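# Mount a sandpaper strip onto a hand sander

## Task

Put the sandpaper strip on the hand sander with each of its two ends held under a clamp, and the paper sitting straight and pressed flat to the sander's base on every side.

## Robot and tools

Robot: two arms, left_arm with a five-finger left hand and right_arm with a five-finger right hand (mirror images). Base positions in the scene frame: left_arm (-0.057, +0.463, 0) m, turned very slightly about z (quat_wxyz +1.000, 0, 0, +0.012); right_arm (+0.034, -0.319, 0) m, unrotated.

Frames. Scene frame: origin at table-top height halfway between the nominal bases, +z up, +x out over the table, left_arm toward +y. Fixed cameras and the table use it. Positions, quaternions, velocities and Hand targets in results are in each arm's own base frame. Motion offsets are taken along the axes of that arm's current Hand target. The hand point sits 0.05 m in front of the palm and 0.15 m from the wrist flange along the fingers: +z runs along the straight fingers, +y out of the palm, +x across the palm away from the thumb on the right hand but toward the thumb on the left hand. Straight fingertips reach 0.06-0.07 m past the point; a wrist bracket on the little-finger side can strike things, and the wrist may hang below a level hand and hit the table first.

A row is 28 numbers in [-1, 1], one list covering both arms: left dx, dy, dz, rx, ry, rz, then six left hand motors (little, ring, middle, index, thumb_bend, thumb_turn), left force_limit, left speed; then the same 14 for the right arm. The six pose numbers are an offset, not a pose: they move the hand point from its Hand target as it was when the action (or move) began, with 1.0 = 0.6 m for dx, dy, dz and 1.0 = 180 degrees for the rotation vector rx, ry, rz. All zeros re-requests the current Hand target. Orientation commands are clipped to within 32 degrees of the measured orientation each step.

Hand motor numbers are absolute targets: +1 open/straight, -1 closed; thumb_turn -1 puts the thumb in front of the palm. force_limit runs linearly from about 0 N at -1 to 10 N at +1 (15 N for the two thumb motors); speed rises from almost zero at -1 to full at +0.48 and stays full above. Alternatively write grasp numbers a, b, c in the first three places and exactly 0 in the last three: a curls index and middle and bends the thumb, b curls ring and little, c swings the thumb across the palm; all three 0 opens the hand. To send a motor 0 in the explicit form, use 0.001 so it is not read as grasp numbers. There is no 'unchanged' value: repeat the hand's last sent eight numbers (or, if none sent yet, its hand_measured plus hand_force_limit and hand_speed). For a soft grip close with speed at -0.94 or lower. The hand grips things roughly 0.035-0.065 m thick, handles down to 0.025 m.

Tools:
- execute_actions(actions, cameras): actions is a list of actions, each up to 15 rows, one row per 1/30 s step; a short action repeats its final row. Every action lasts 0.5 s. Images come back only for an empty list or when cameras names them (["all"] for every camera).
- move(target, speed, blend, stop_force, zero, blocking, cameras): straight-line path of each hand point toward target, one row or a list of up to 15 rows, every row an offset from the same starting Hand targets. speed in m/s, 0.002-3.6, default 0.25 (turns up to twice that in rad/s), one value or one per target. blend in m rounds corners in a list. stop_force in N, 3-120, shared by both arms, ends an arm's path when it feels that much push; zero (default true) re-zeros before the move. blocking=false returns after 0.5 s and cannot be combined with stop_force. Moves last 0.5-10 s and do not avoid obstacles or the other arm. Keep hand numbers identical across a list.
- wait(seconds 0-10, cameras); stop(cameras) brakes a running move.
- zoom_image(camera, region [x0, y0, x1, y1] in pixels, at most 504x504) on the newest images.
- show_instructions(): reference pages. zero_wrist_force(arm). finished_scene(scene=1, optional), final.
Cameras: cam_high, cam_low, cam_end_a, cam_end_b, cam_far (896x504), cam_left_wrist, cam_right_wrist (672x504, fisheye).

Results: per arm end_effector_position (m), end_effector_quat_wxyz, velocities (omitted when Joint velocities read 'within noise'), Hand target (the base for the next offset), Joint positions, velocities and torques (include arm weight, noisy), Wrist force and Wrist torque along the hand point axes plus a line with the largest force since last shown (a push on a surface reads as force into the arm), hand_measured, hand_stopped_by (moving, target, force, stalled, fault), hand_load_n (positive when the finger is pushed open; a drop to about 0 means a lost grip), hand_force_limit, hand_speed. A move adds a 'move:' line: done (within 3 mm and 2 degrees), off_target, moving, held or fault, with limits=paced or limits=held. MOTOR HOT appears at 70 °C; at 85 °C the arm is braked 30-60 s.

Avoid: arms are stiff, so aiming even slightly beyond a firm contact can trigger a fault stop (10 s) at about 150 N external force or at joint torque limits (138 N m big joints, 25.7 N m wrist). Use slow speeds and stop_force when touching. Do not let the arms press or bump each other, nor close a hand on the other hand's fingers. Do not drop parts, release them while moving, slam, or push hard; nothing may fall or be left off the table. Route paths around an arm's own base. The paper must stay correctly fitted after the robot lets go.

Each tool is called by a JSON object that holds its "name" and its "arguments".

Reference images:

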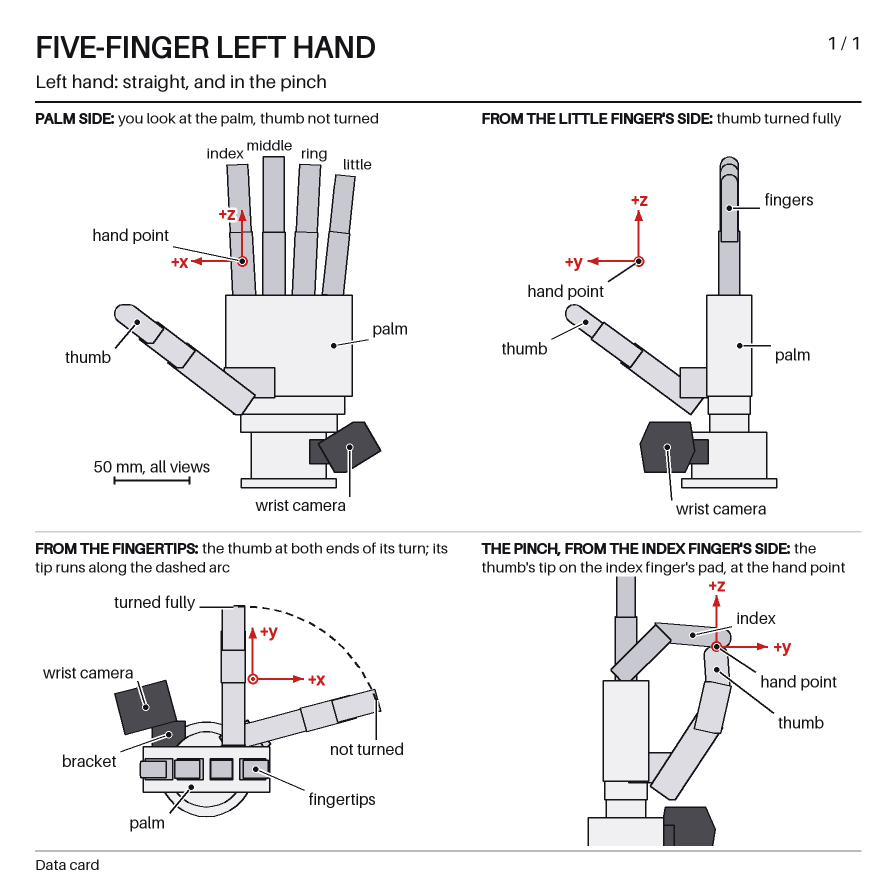

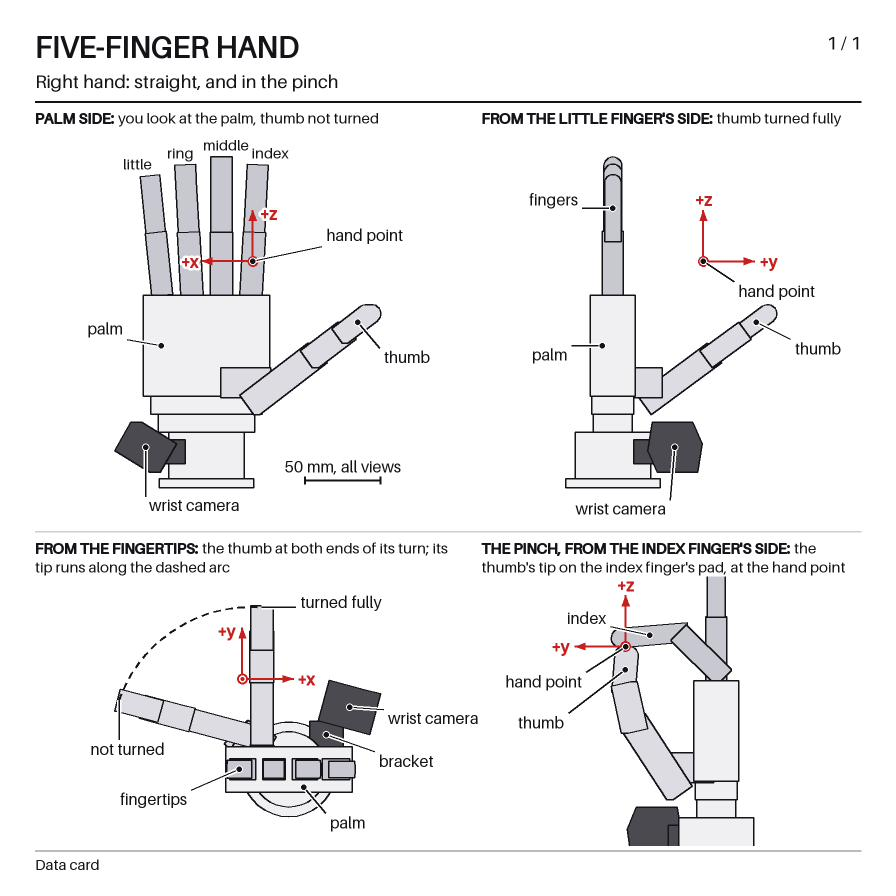

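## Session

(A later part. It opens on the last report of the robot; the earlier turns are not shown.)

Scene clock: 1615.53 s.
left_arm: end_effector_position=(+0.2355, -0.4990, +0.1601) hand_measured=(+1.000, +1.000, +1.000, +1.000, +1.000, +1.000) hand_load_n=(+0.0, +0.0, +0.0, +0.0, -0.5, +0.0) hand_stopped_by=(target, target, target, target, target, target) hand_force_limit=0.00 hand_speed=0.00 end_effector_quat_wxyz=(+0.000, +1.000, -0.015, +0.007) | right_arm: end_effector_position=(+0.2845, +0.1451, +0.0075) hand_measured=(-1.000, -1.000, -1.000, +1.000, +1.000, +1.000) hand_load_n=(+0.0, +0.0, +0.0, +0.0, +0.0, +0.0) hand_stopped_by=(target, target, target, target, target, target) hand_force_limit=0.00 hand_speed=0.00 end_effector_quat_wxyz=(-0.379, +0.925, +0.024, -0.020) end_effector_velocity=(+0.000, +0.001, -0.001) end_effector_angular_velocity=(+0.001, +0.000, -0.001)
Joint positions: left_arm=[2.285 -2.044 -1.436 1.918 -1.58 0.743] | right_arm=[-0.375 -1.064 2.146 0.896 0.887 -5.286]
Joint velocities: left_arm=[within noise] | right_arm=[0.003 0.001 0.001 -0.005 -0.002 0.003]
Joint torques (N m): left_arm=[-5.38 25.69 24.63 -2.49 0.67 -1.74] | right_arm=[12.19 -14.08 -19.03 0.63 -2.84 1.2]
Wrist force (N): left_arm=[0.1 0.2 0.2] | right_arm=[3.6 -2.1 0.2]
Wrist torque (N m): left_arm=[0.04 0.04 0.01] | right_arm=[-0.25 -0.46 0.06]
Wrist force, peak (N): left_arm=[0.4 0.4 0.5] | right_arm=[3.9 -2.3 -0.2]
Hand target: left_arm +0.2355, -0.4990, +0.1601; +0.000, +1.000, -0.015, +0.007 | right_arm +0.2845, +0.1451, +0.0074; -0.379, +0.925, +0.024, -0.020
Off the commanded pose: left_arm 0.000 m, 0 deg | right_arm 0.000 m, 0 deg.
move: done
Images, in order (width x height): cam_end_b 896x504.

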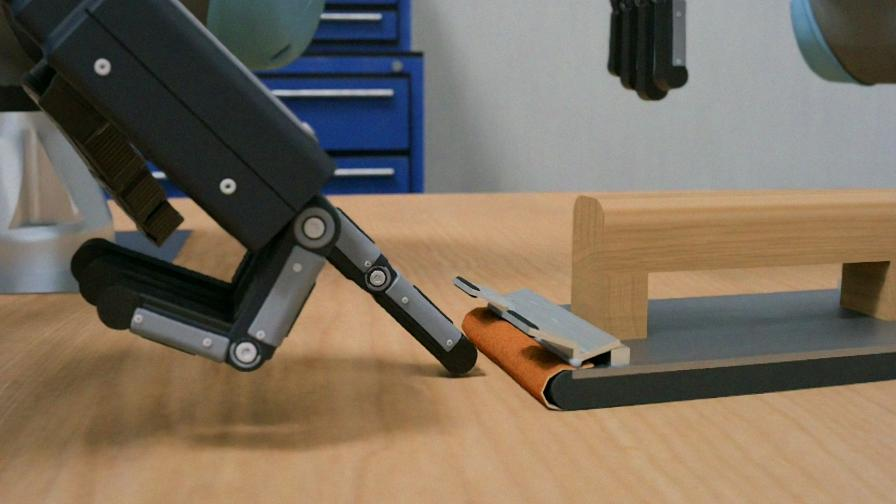

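{"name": "move", "arguments": {"target": [0,0,0,0,0,0,1,1,1,1,1,1,0,0,0.0018,-0.0214,0.0210,0,0,0,-1,-1,-1,1,1,1,0,0], "speed": 0.008, "stop_force": 7, "cameras": ["cam_end_b","cam_far"]}}

Scene clock: 1628.03 s.
left_arm: end_effector_position=(+0.2355, -0.4990, +0.1601) hand_measured=(+1.000, +1.000, +1.000, +1.000, +1.000, +1.000) hand_load_n=(+0.0, +0.0, +0.0, +0.0, +0.0, +0.0) hand_stopped_by=(target, target, target, target, target, target) hand_force_limit=0.00 hand_speed=0.00 end_effector_quat_wxyz=(+0.000, +1.000, -0.015, +0.007) | right_arm: end_effector_position=(+0.2846, +0.1631, +0.0074) hand_measured=(-1.000, -1.000, -1.000, +1.000, +1.000, +1.000) hand_load_n=(+0.0, +0.0, +0.0, -4.0, +0.0, -0.5) hand_stopped_by=(target, target, target, target, target, target) hand_force_limit=0.00 hand_speed=0.00 end_effector_quat_wxyz=(-0.379, +0.925, +0.024, -0.020)
Joint positions: left_arm=[2.285 -2.044 -1.436 1.918 -1.58 0.743] | right_arm=[-0.318 -1.07 2.136 0.867 0.866 -5.217]
Joint torques (N m): left_arm=[-4.98 26.45 24.89 -1.44 0.64 -1.88] | right_arm=[14.44 -39.5 -18.74 0.49 -3.7 1.6]
Wrist force (N): left_arm=[0.1 0.4 0.3] | right_arm=[3.4 0.6 -4.0]
Wrist torque (N m): left_arm=[0.07 0.03 0.00] | right_arm=[-0.23 -0.46 0.00]
Wrist force, peak (N): left_arm=[0.3 0.5 0.5] | right_arm=[3.6 0.4 -4.6]
Hand target: left_arm +0.2355, -0.4990, +0.1601; +0.000, +1.000, -0.015, +0.007 | right_arm +0.2846, +0.1631, +0.0074; -0.379, +0.925, +0.024, -0.020
Off the commanded pose: left_arm 0.000 m, 0 deg | right_arm 0.000 m, 0 deg.
move: done
Images, in order (width x height): cam_end_b 896x504, cam_far 896x504.

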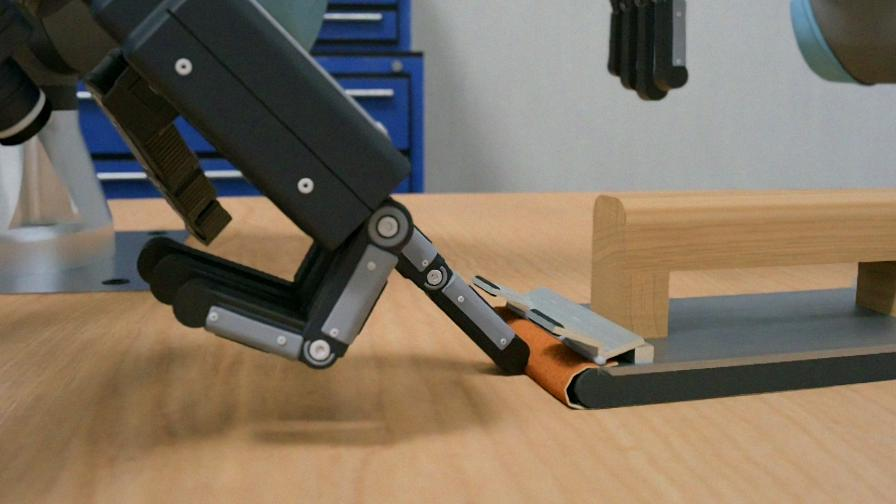

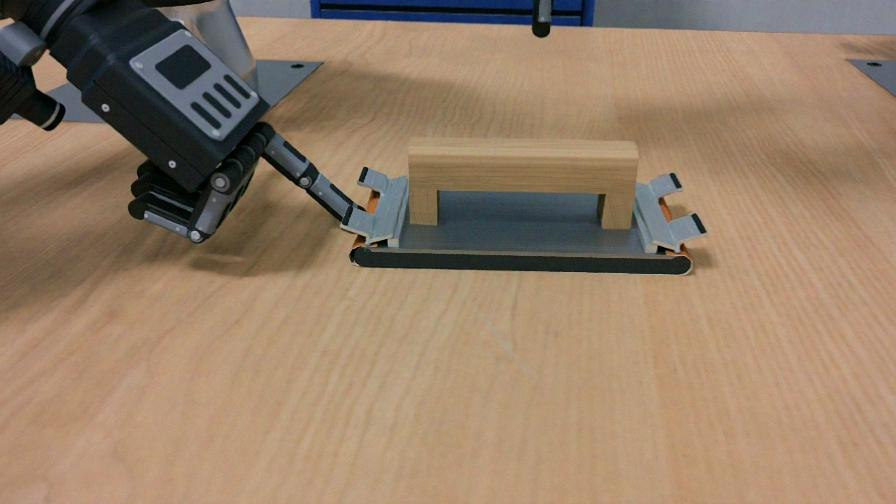

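{"name": "move", "arguments": {"target": [0,0,0,0,0,0,1,1,1,1,1,1,0,0,-0.005,0.0594,-0.0583,0,0,0,-1,-1,-1,1,1,1,0,0], "speed": 0.06, "cameras": ["cam_end_b","cam_far","cam_end_a","cam_left_wrist","cam_high"]}}

{"name": "zoom_image", "arguments": {"camera": "cam_end_b", "region": [450, 260, 690, 430]}}

{"name": "zoom_image", "arguments": {"camera": "cam_left_wrist", "region": [270, 170, 400, 330]}}

{"name": "zoom_image", "arguments": {"camera": "cam_far", "region": [330, 150, 430, 280]}}

{"name": "zoom_image", "arguments": {"camera": "cam_end_a", "region": [40, 290, 180, 420]}}

Scene clock: 1637.93 s.
left_arm: end_effector_position=(+0.2355, -0.4990, +0.1601) hand_measured=(+1.000, +1.000, +1.000, +1.000, +1.000, +1.000) hand_load_n=(+0.0, -0.5, +0.0, +0.0, +0.0, +0.0) hand_stopped_by=(target, target, target, target, target, target) hand_force_limit=0.00 hand_speed=0.00 end_effector_quat_wxyz=(+0.000, +1.000, -0.015, +0.007) | right_arm: end_effector_position=(+0.2845, +0.1132, +0.0074) hand_measured=(-1.000, -1.000, -1.000, +1.000, +1.000, +1.000) hand_load_n=(+0.0, +0.0, +0.5, +0.0, +0.0, +0.0) hand_stopped_by=(target, target, target, target, target, target) hand_force_limit=0.00 hand_speed=0.00 end_effector_quat_wxyz=(-0.379, +0.925, +0.024, -0.020)
Joint positions: left_arm=[2.285 -2.044 -1.436 1.918 -1.58 0.743] | right_arm=[-0.472 -1.052 2.154 0.944 0.929 -5.397]
Joint torques (N m): left_arm=[-5.18 26.19 25.04 -1.21 0.88 -1.8] | right_arm=[-12.56 -14.71 4.51 5.45 1.19 -1.02]
Wrist force (N): left_arm=[0.3 0.2 0.4] | right_arm=[3.9 -2.1 -0.1]
Wrist torque (N m): left_arm=[0.03 0.01 0.02] | right_arm=[-0.25 -0.48 0.21]
Wrist force, peak (N): left_arm=[0.2 0.5 0.5] | right_arm=[3.5 0.9 -4.4]
Hand target: left_arm +0.2355, -0.4990, +0.1601; +0.000, +1.000, -0.015, +0.007 | right_arm +0.2845, +0.1131, +0.0074; -0.379, +0.925, +0.024, -0.020
Off the commanded pose: left_arm 0.000 m, 0 deg | right_arm 0.000 m, 0 deg.
move: done
Images, in order (width x height): cam_high 896x504, cam_end_a 896x504, cam_end_b 896x504, cam_far 896x504, cam_left_wrist 672x504.

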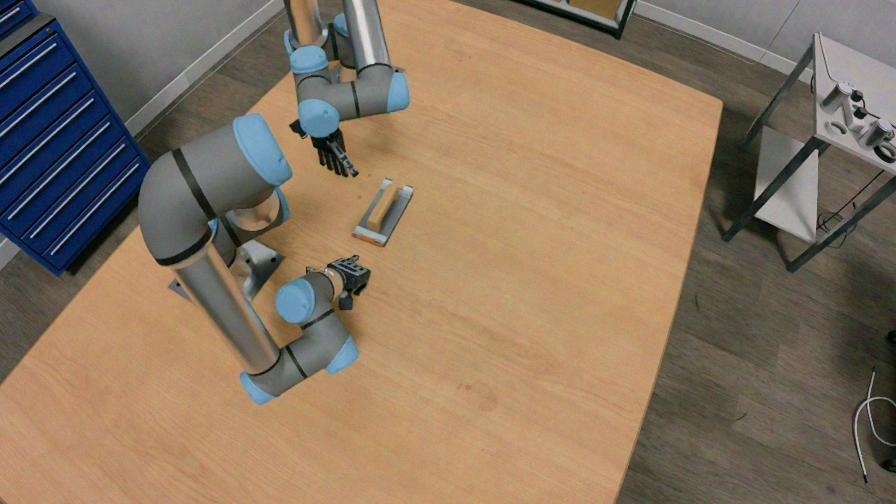

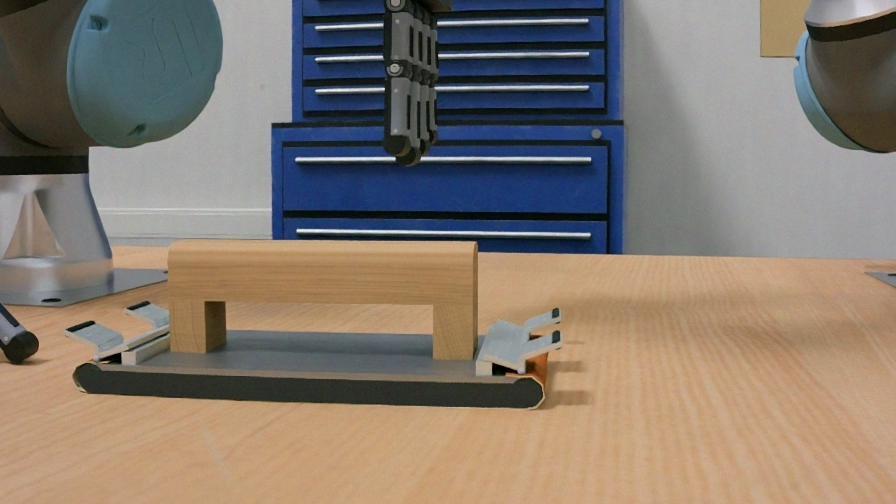

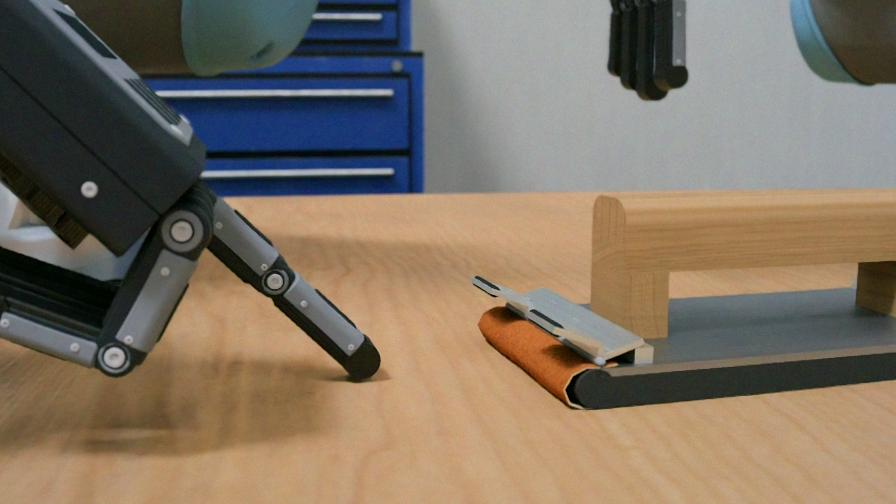

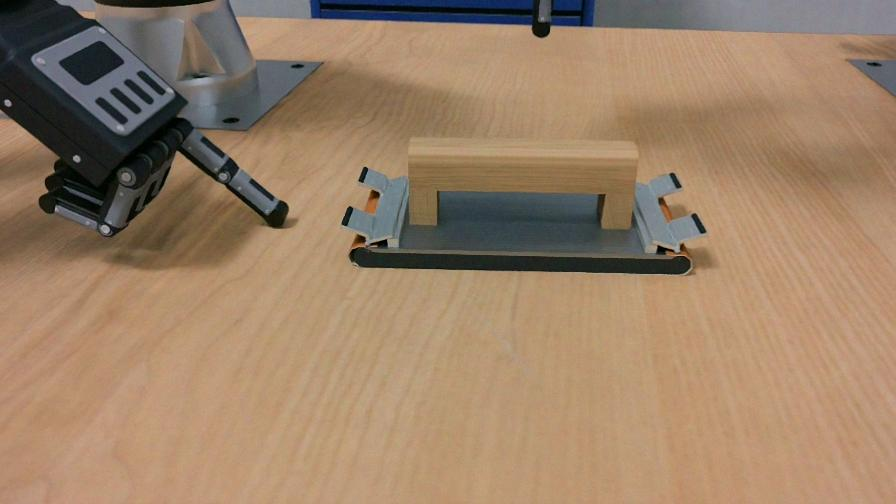

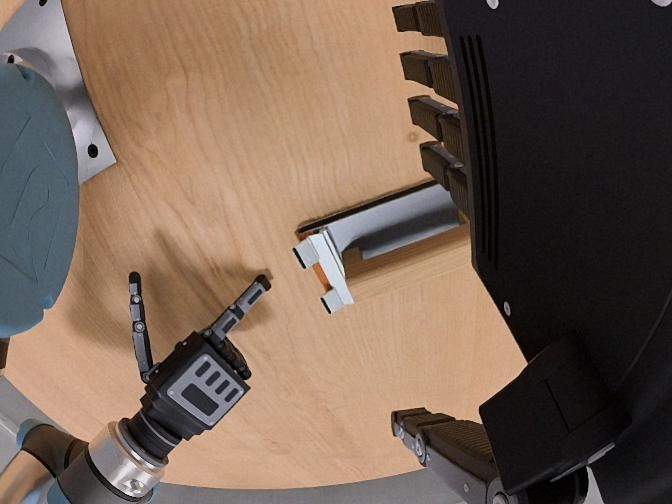

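Scaled by 2.100 from the camera's 896x504 image, which has a finer 1280x720 frame.

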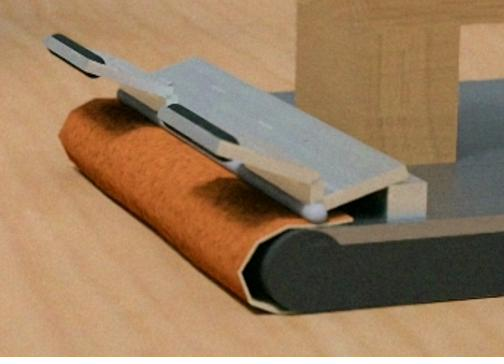

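Scaled by 3.150 from the camera's 672x504 image, which has a finer 960x720 frame.

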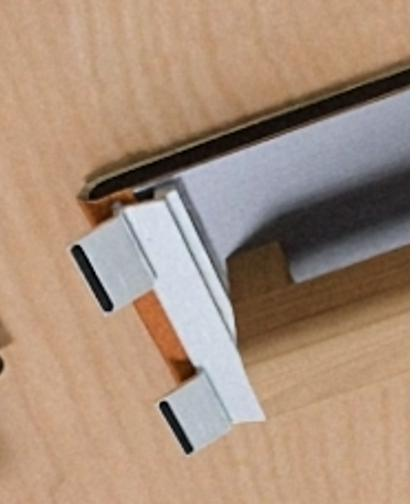

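Scaled by 3.877 from the camera's 896x504 image, which has a finer 1280x720 frame.

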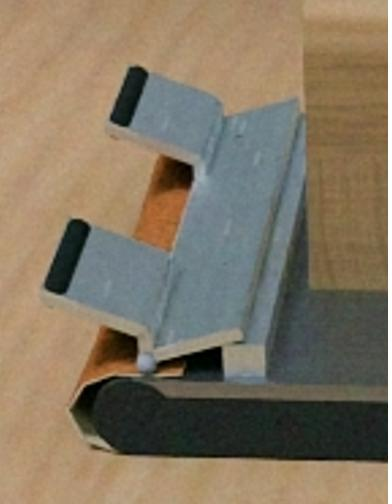

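Scaled by 3.600 from the camera's 896x504 image, which has a finer 1280x720 frame.

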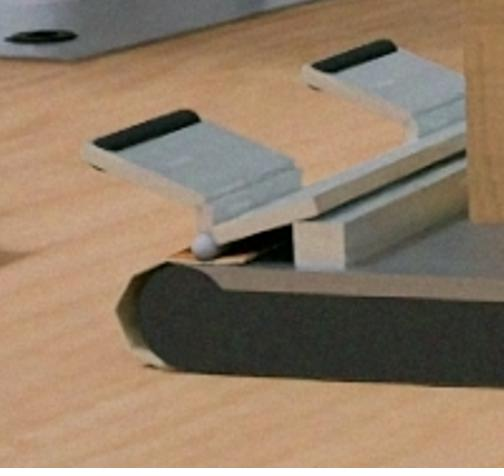

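{"name": "zoom_image", "arguments": {"camera": "cam_end_a", "region": [450, 290, 600, 420]}}

{"name": "zoom_image", "arguments": {"camera": "cam_far", "region": [610, 160, 720, 290]}}

Scaled by 3.360 from the camera's 896x504 image, which has a finer 1280x720 frame.

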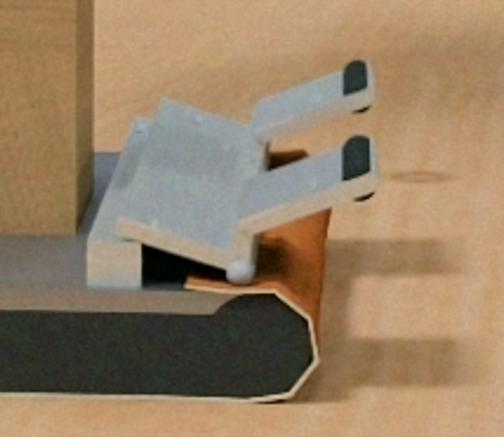

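Scaled by 3.877 from the camera's 896x504 image, which has a finer 1280x720 frame.

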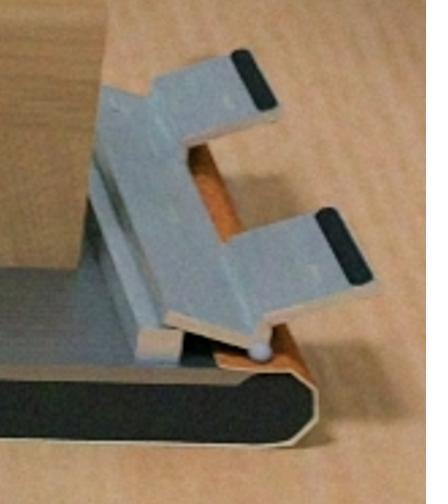

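{"name": "move", "arguments": {"target": [0.199,-0.1597,0.0029,0,0,0,1,1,1,1,1,1,0,0,0,0,0,0,0,0,-1,-1,-1,1,1,1,0,0], "speed": 0.2, "cameras": ["cam_end_a","cam_end_b","cam_far","cam_low","cam_left_wrist"]}}

Scene clock: 1681.77 s.
left_arm: end_effector_position=(+0.3575, -0.4068, +0.1599) hand_measured=(+1.000, +1.000, +1.000, +1.000, +1.000, +1.000) hand_load_n=(+0.0, +0.0, +0.0, +0.0, +0.0, +0.0) hand_stopped_by=(target, target, target, target, target, target) hand_force_limit=0.00 hand_speed=0.00 end_effector_quat_wxyz=(+0.000, +1.000, -0.015, +0.007) | right_arm: end_effector_position=(+0.2845, +0.1131, +0.0074) hand_measured=(-1.000, -1.000, -1.000, +1.000, +1.000, +1.000) hand_load_n=(+0.0, +0.0, +0.0, +0.0, +0.0, -0.5) hand_stopped_by=(target, target, target, target, target, target) hand_force_limit=0.00 hand_speed=0.00 end_effector_quat_wxyz=(-0.379, +0.925, +0.024, -0.020)
Joint positions: left_arm=[2.61 -2.025 -1.464 1.93 -1.577 1.069] | right_arm=[-0.473 -1.052 2.154 0.944 0.929 -5.397]
Joint torques (N m): left_arm=[9.33 24.55 25.16 -4.08 0.94 1.42] | right_arm=[-12.74 -15.15 4.75 5.36 1.19 -1.33]
Wrist force (N): left_arm=[-0.1 0.3 0.2] | right_arm=[3.8 -1.9 0.0]
Wrist torque (N m): left_arm=[0.04 0.06 -0.11] | right_arm=[-0.21 -0.46 0.21]
Wrist force, peak (N): left_arm=[-0.6 1.1 0.1] | right_arm=[4.1 -2.1 -0.2]
Hand target: left_arm +0.3576, -0.4067, +0.1599; +0.000, +1.000, -0.015, +0.007 | right_arm +0.2845, +0.1131, +0.0074; -0.379, +0.925, +0.024, -0.020
Off the commanded pose: left_arm 0.000 m, 0 deg | right_arm 0.000 m, 0 deg.
move: done
Images, in order (width x height): cam_low 896x504, cam_end_a 896x504, cam_end_b 896x504, cam_far 896x504, cam_left_wrist 672x504.

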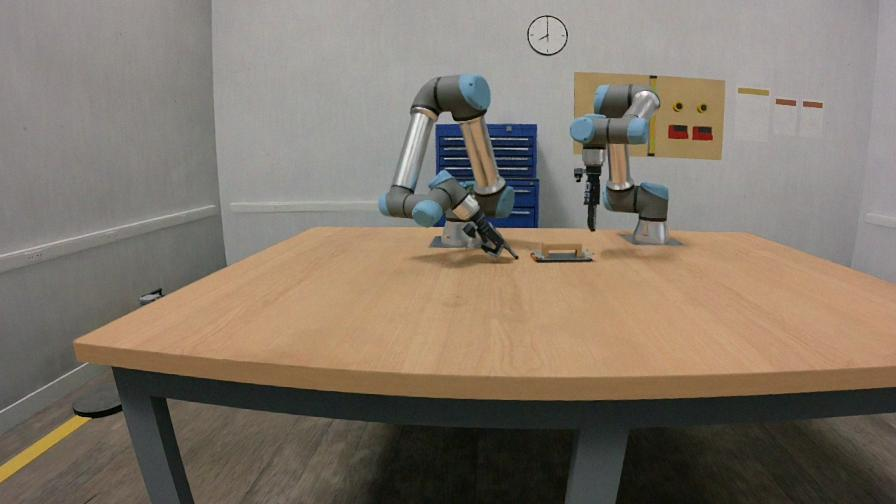

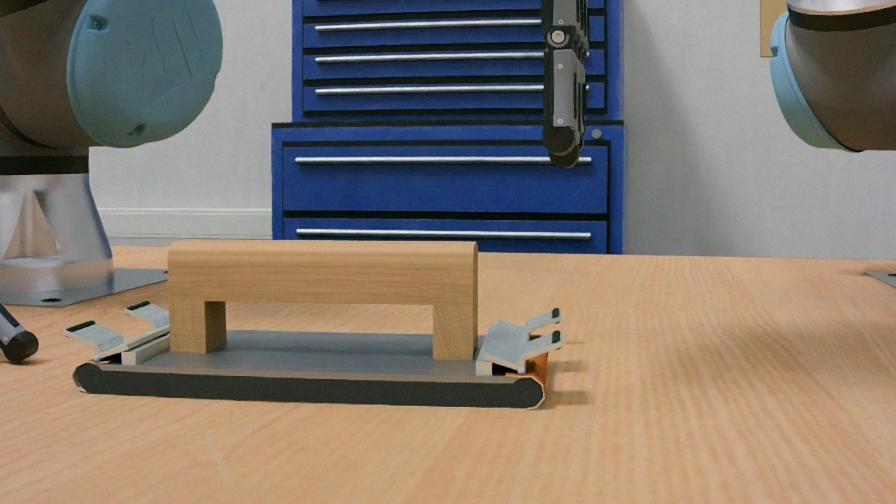

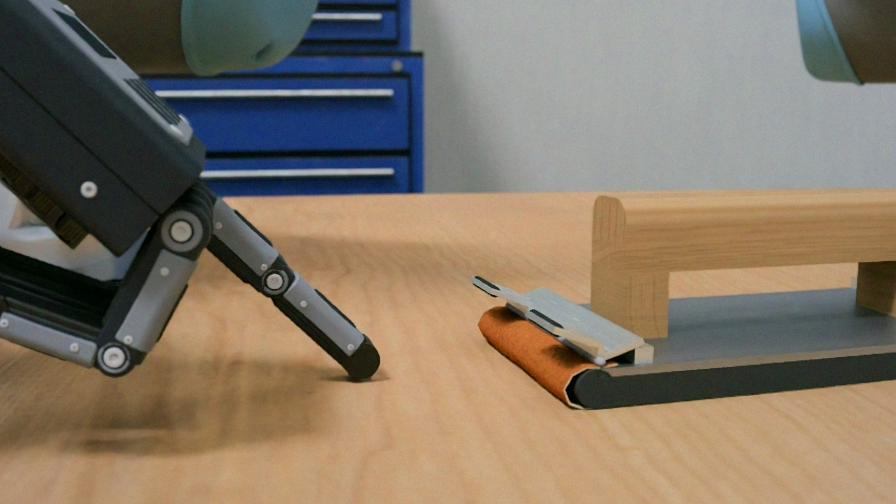

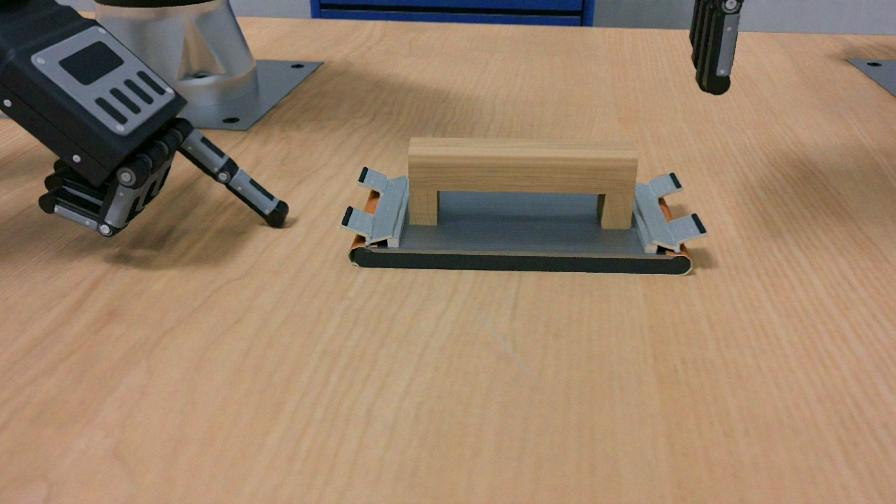

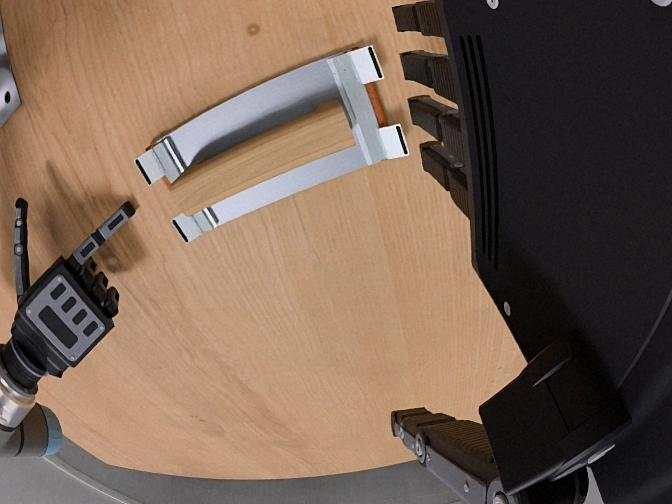

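{"name": "zoom_image", "arguments": {"camera": "cam_left_wrist", "region": [280, 0, 500, 240]}}

Scaled by 2.100 from the camera's 672x504 image, which has a finer 960x720 frame.

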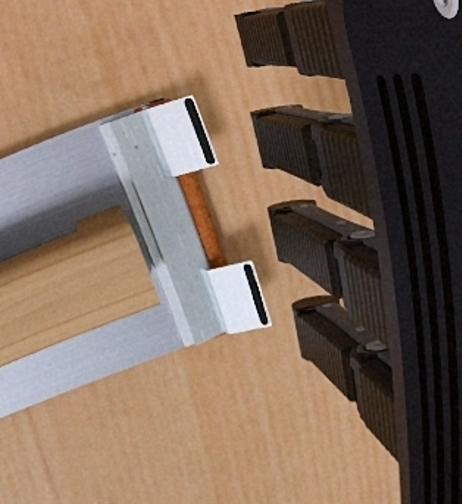

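{"name": "move", "arguments": {"target": [0,0,0.0717,0,0,0,1,1,1,1,1,1,0,0,0,0,0,0,0,0,-1,-1,-1,1,1,1,0,0], "speed": 0.08, "stop_force": 5, "cameras": ["cam_end_a","cam_far","cam_left_wrist"]}}

Scene clock: 1707.90 s.
left_arm: end_effector_position=(+0.3582, -0.4068, +0.1169) hand_measured=(+1.000, +1.000, +1.000, +1.000, +1.000, +1.000) hand_load_n=(+0.0, +0.0, +0.0, +0.0, +0.0, +0.0) hand_stopped_by=(target, target, target, target, target, target) hand_force_limit=0.00 hand_speed=0.00 end_effector_quat_wxyz=(+0.000, +1.000, -0.015, +0.007) | right_arm: end_effector_position=(+0.2845, +0.1131, +0.0074) hand_measured=(-1.000, -1.000, -1.000, +1.000, +1.000, +1.000) hand_load_n=(+0.5, +0.0, +0.0, +0.0, +0.0, +0.0) hand_stopped_by=(target, target, target, target, target, target) hand_force_limit=0.00 hand_speed=0.00 end_effector_quat_wxyz=(-0.379, +0.925, +0.024, -0.020)
Joint positions: left_arm=[2.611 -2.065 -1.522 2.027 -1.577 1.07] | right_arm=[-0.473 -1.052 2.154 0.944 0.929 -5.397]
Joint torques (N m): left_arm=[8.72 25.01 5.91 -0.98 1.13 1.37] | right_arm=[-12.53 -15.38 5.06 5.33 1.13 -1.14]
Wrist force (N): left_arm=[-0.1 0.2 0.3] | right_arm=[3.7 -2.0 -0.3]
Wrist torque (N m): left_arm=[0.03 0.07 -0.12] | right_arm=[-0.21 -0.44 0.20]
Wrist force, peak (N): left_arm=[0.1 0.3 0.7] | right_arm=[4.2 -2.1 -0.3]
Hand target: left_arm +0.3582, -0.4068, +0.1169; +0.000, +1.000, -0.015, +0.007 | right_arm +0.2845, +0.1131, +0.0074; -0.379, +0.925, +0.024, -0.020
Off the commanded pose: left_arm 0.000 m, 0 deg | right_arm 0.000 m, 0 deg.
move: done
Images, in order (width x height): cam_end_a 896x504, cam_far 896x504, cam_left_wrist 672x504.

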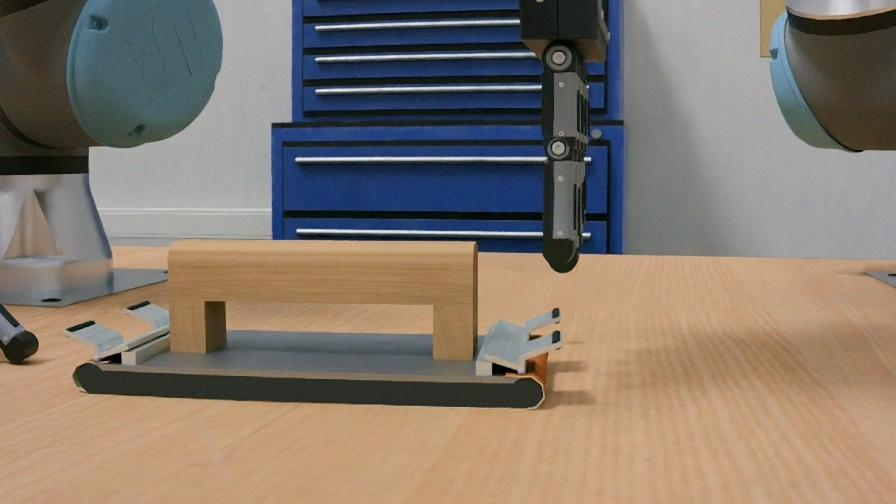

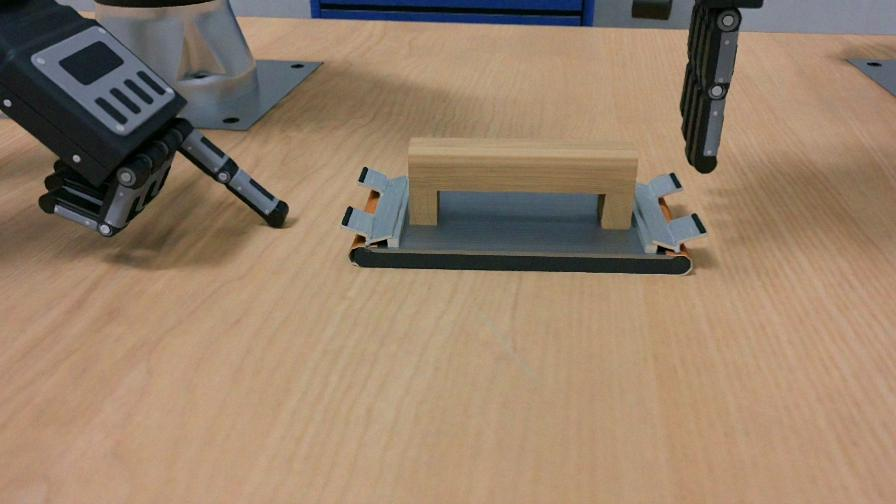

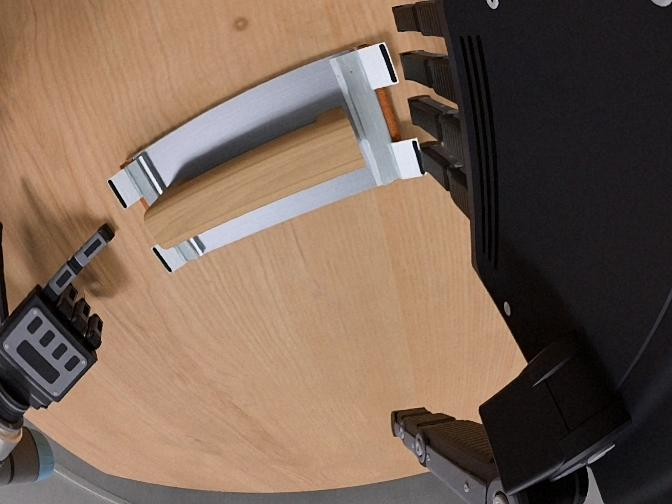

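{"name": "move", "arguments": {"target": [[0,0,0.0083,0,0,0,1,1,1,1,1,1,0,0,0,0,0,0,0,0,-1,-1,-1,1,1,1,0,0],[0,0.0583,0.0083,0,0,0,1,1,1,1,1,1,0,0,0,0,0,0,0,0,-1,-1,-1,1,1,1,0,0]], "speed": 0.02, "stop_force": 3, "cameras": ["cam_end_a","cam_far","cam_left_wrist"]}}

Scene clock: 1720.67 s.
left_arm: end_effector_position=(+0.3573, -0.4379, +0.1119) hand_measured=(+1.000, +1.000, +1.000, +1.000, +1.000, +1.000) hand_load_n=(+0.0, +0.0, +0.0, +0.0, +0.0, +0.0) hand_stopped_by=(target, target, target, target, target, target) hand_force_limit=0.00 hand_speed=0.00 end_effector_quat_wxyz=(+0.000, +1.000, -0.015, +0.007) | right_arm: end_effector_position=(+0.2845, +0.1131, +0.0074) hand_measured=(-1.000, -1.000, -1.000, +1.000, +1.000, +1.000) hand_load_n=(+0.0, +0.0, +0.0, +0.0, +0.0, +0.0) hand_stopped_by=(target, target, target, target, target, target) hand_force_limit=0.00 hand_speed=0.00 end_effector_quat_wxyz=(-0.379, +0.925, +0.024, -0.020)
Joint positions: left_arm=[2.554 -2.12 -1.448 2.008 -1.578 1.012] | right_arm=[-0.473 -1.052 2.154 0.944 0.929 -5.397]
Joint torques (N m): left_arm=[9.1 42.54 6.13 -1 -0.08 1.39] | right_arm=[-12.7 -15.33 4.61 5.28 0.9 -1.04]
Wrist force (N): left_arm=[0.0 0.1 0.2] | right_arm=[3.8 -1.7 0.1]
Wrist torque (N m): left_arm=[0.03 0.04 -0.10] | right_arm=[-0.20 -0.47 0.21]
Wrist force, peak (N): left_arm=[0.5 -3.1 0.5] | right_arm=[4.3 -2.1 -0.2]
Hand target: left_arm +0.3573, -0.4379, +0.1119; +0.000, +1.000, -0.015, +0.007 (not the last commanded pose) | right_arm +0.2845, +0.1131, +0.0074; -0.379, +0.925, +0.024, -0.020
Off the commanded pose: left_arm 0.004 m, 0 deg | right_arm 0.000 m, 0 deg.
move: contact (left_arm); path passed 1 of 2 targets
Images, in order (width x height): cam_end_a 896x504, cam_far 896x504, cam_left_wrist 672x504.

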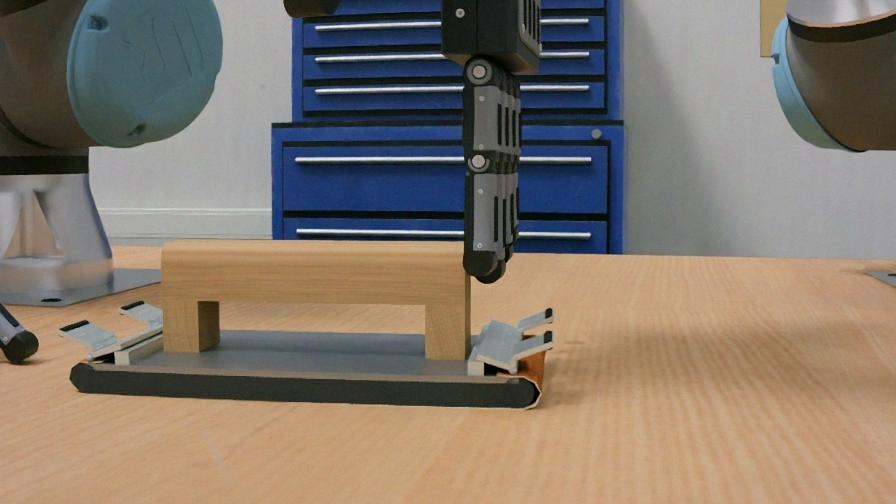

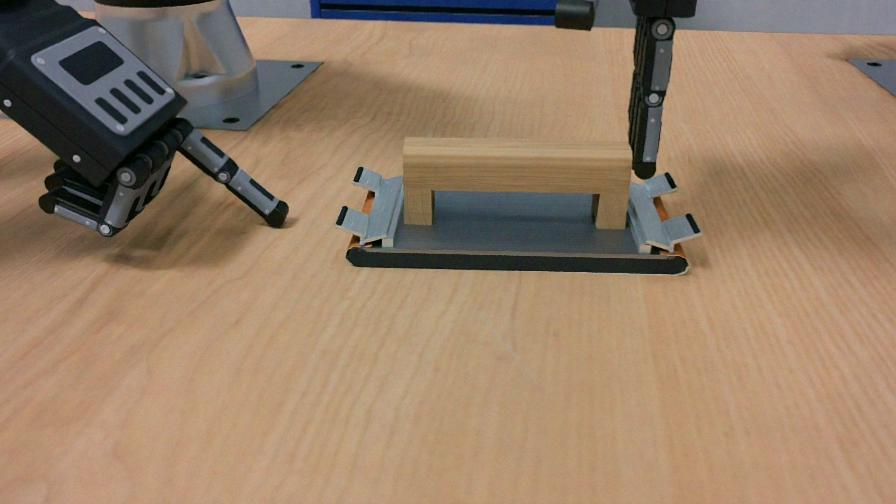

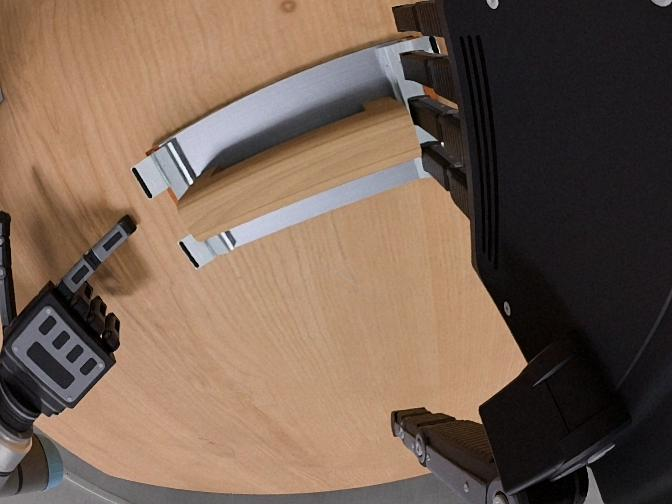

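{"name": "zoom_image", "arguments": {"camera": "cam_end_a", "region": [40, 290, 180, 420]}}

{"name": "zoom_image", "arguments": {"camera": "cam_end_a", "region": [450, 290, 600, 420]}}

{"name": "zoom_image", "arguments": {"camera": "cam_left_wrist", "region": [350, 20, 490, 200]}}

Scaled by 3.600 from the camera's 896x504 image, which has a finer 1280x720 frame.

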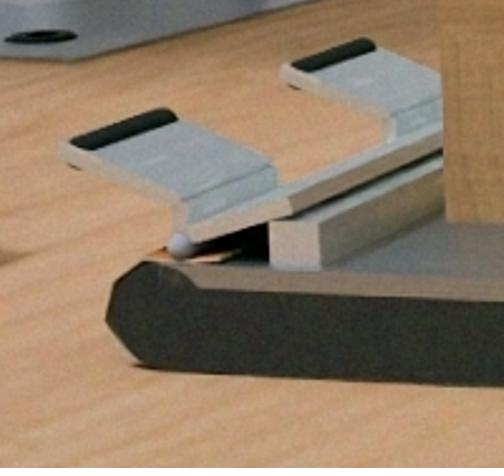

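Scaled by 3.360 from the camera's 896x504 image, which has a finer 1280x720 frame.

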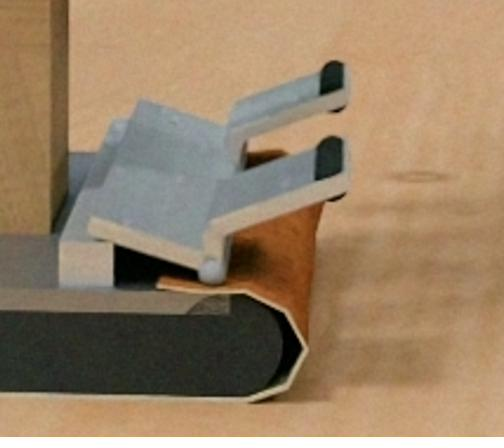

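Scaled by 2.800 from the camera's 672x504 image, which has a finer 960x720 frame.

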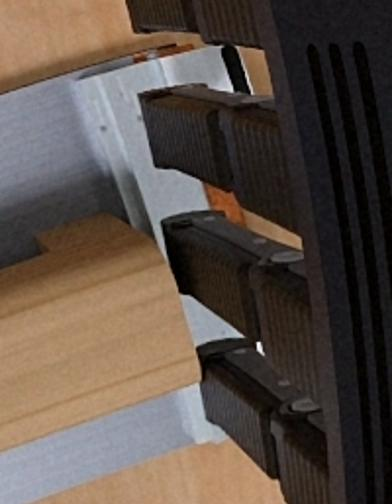

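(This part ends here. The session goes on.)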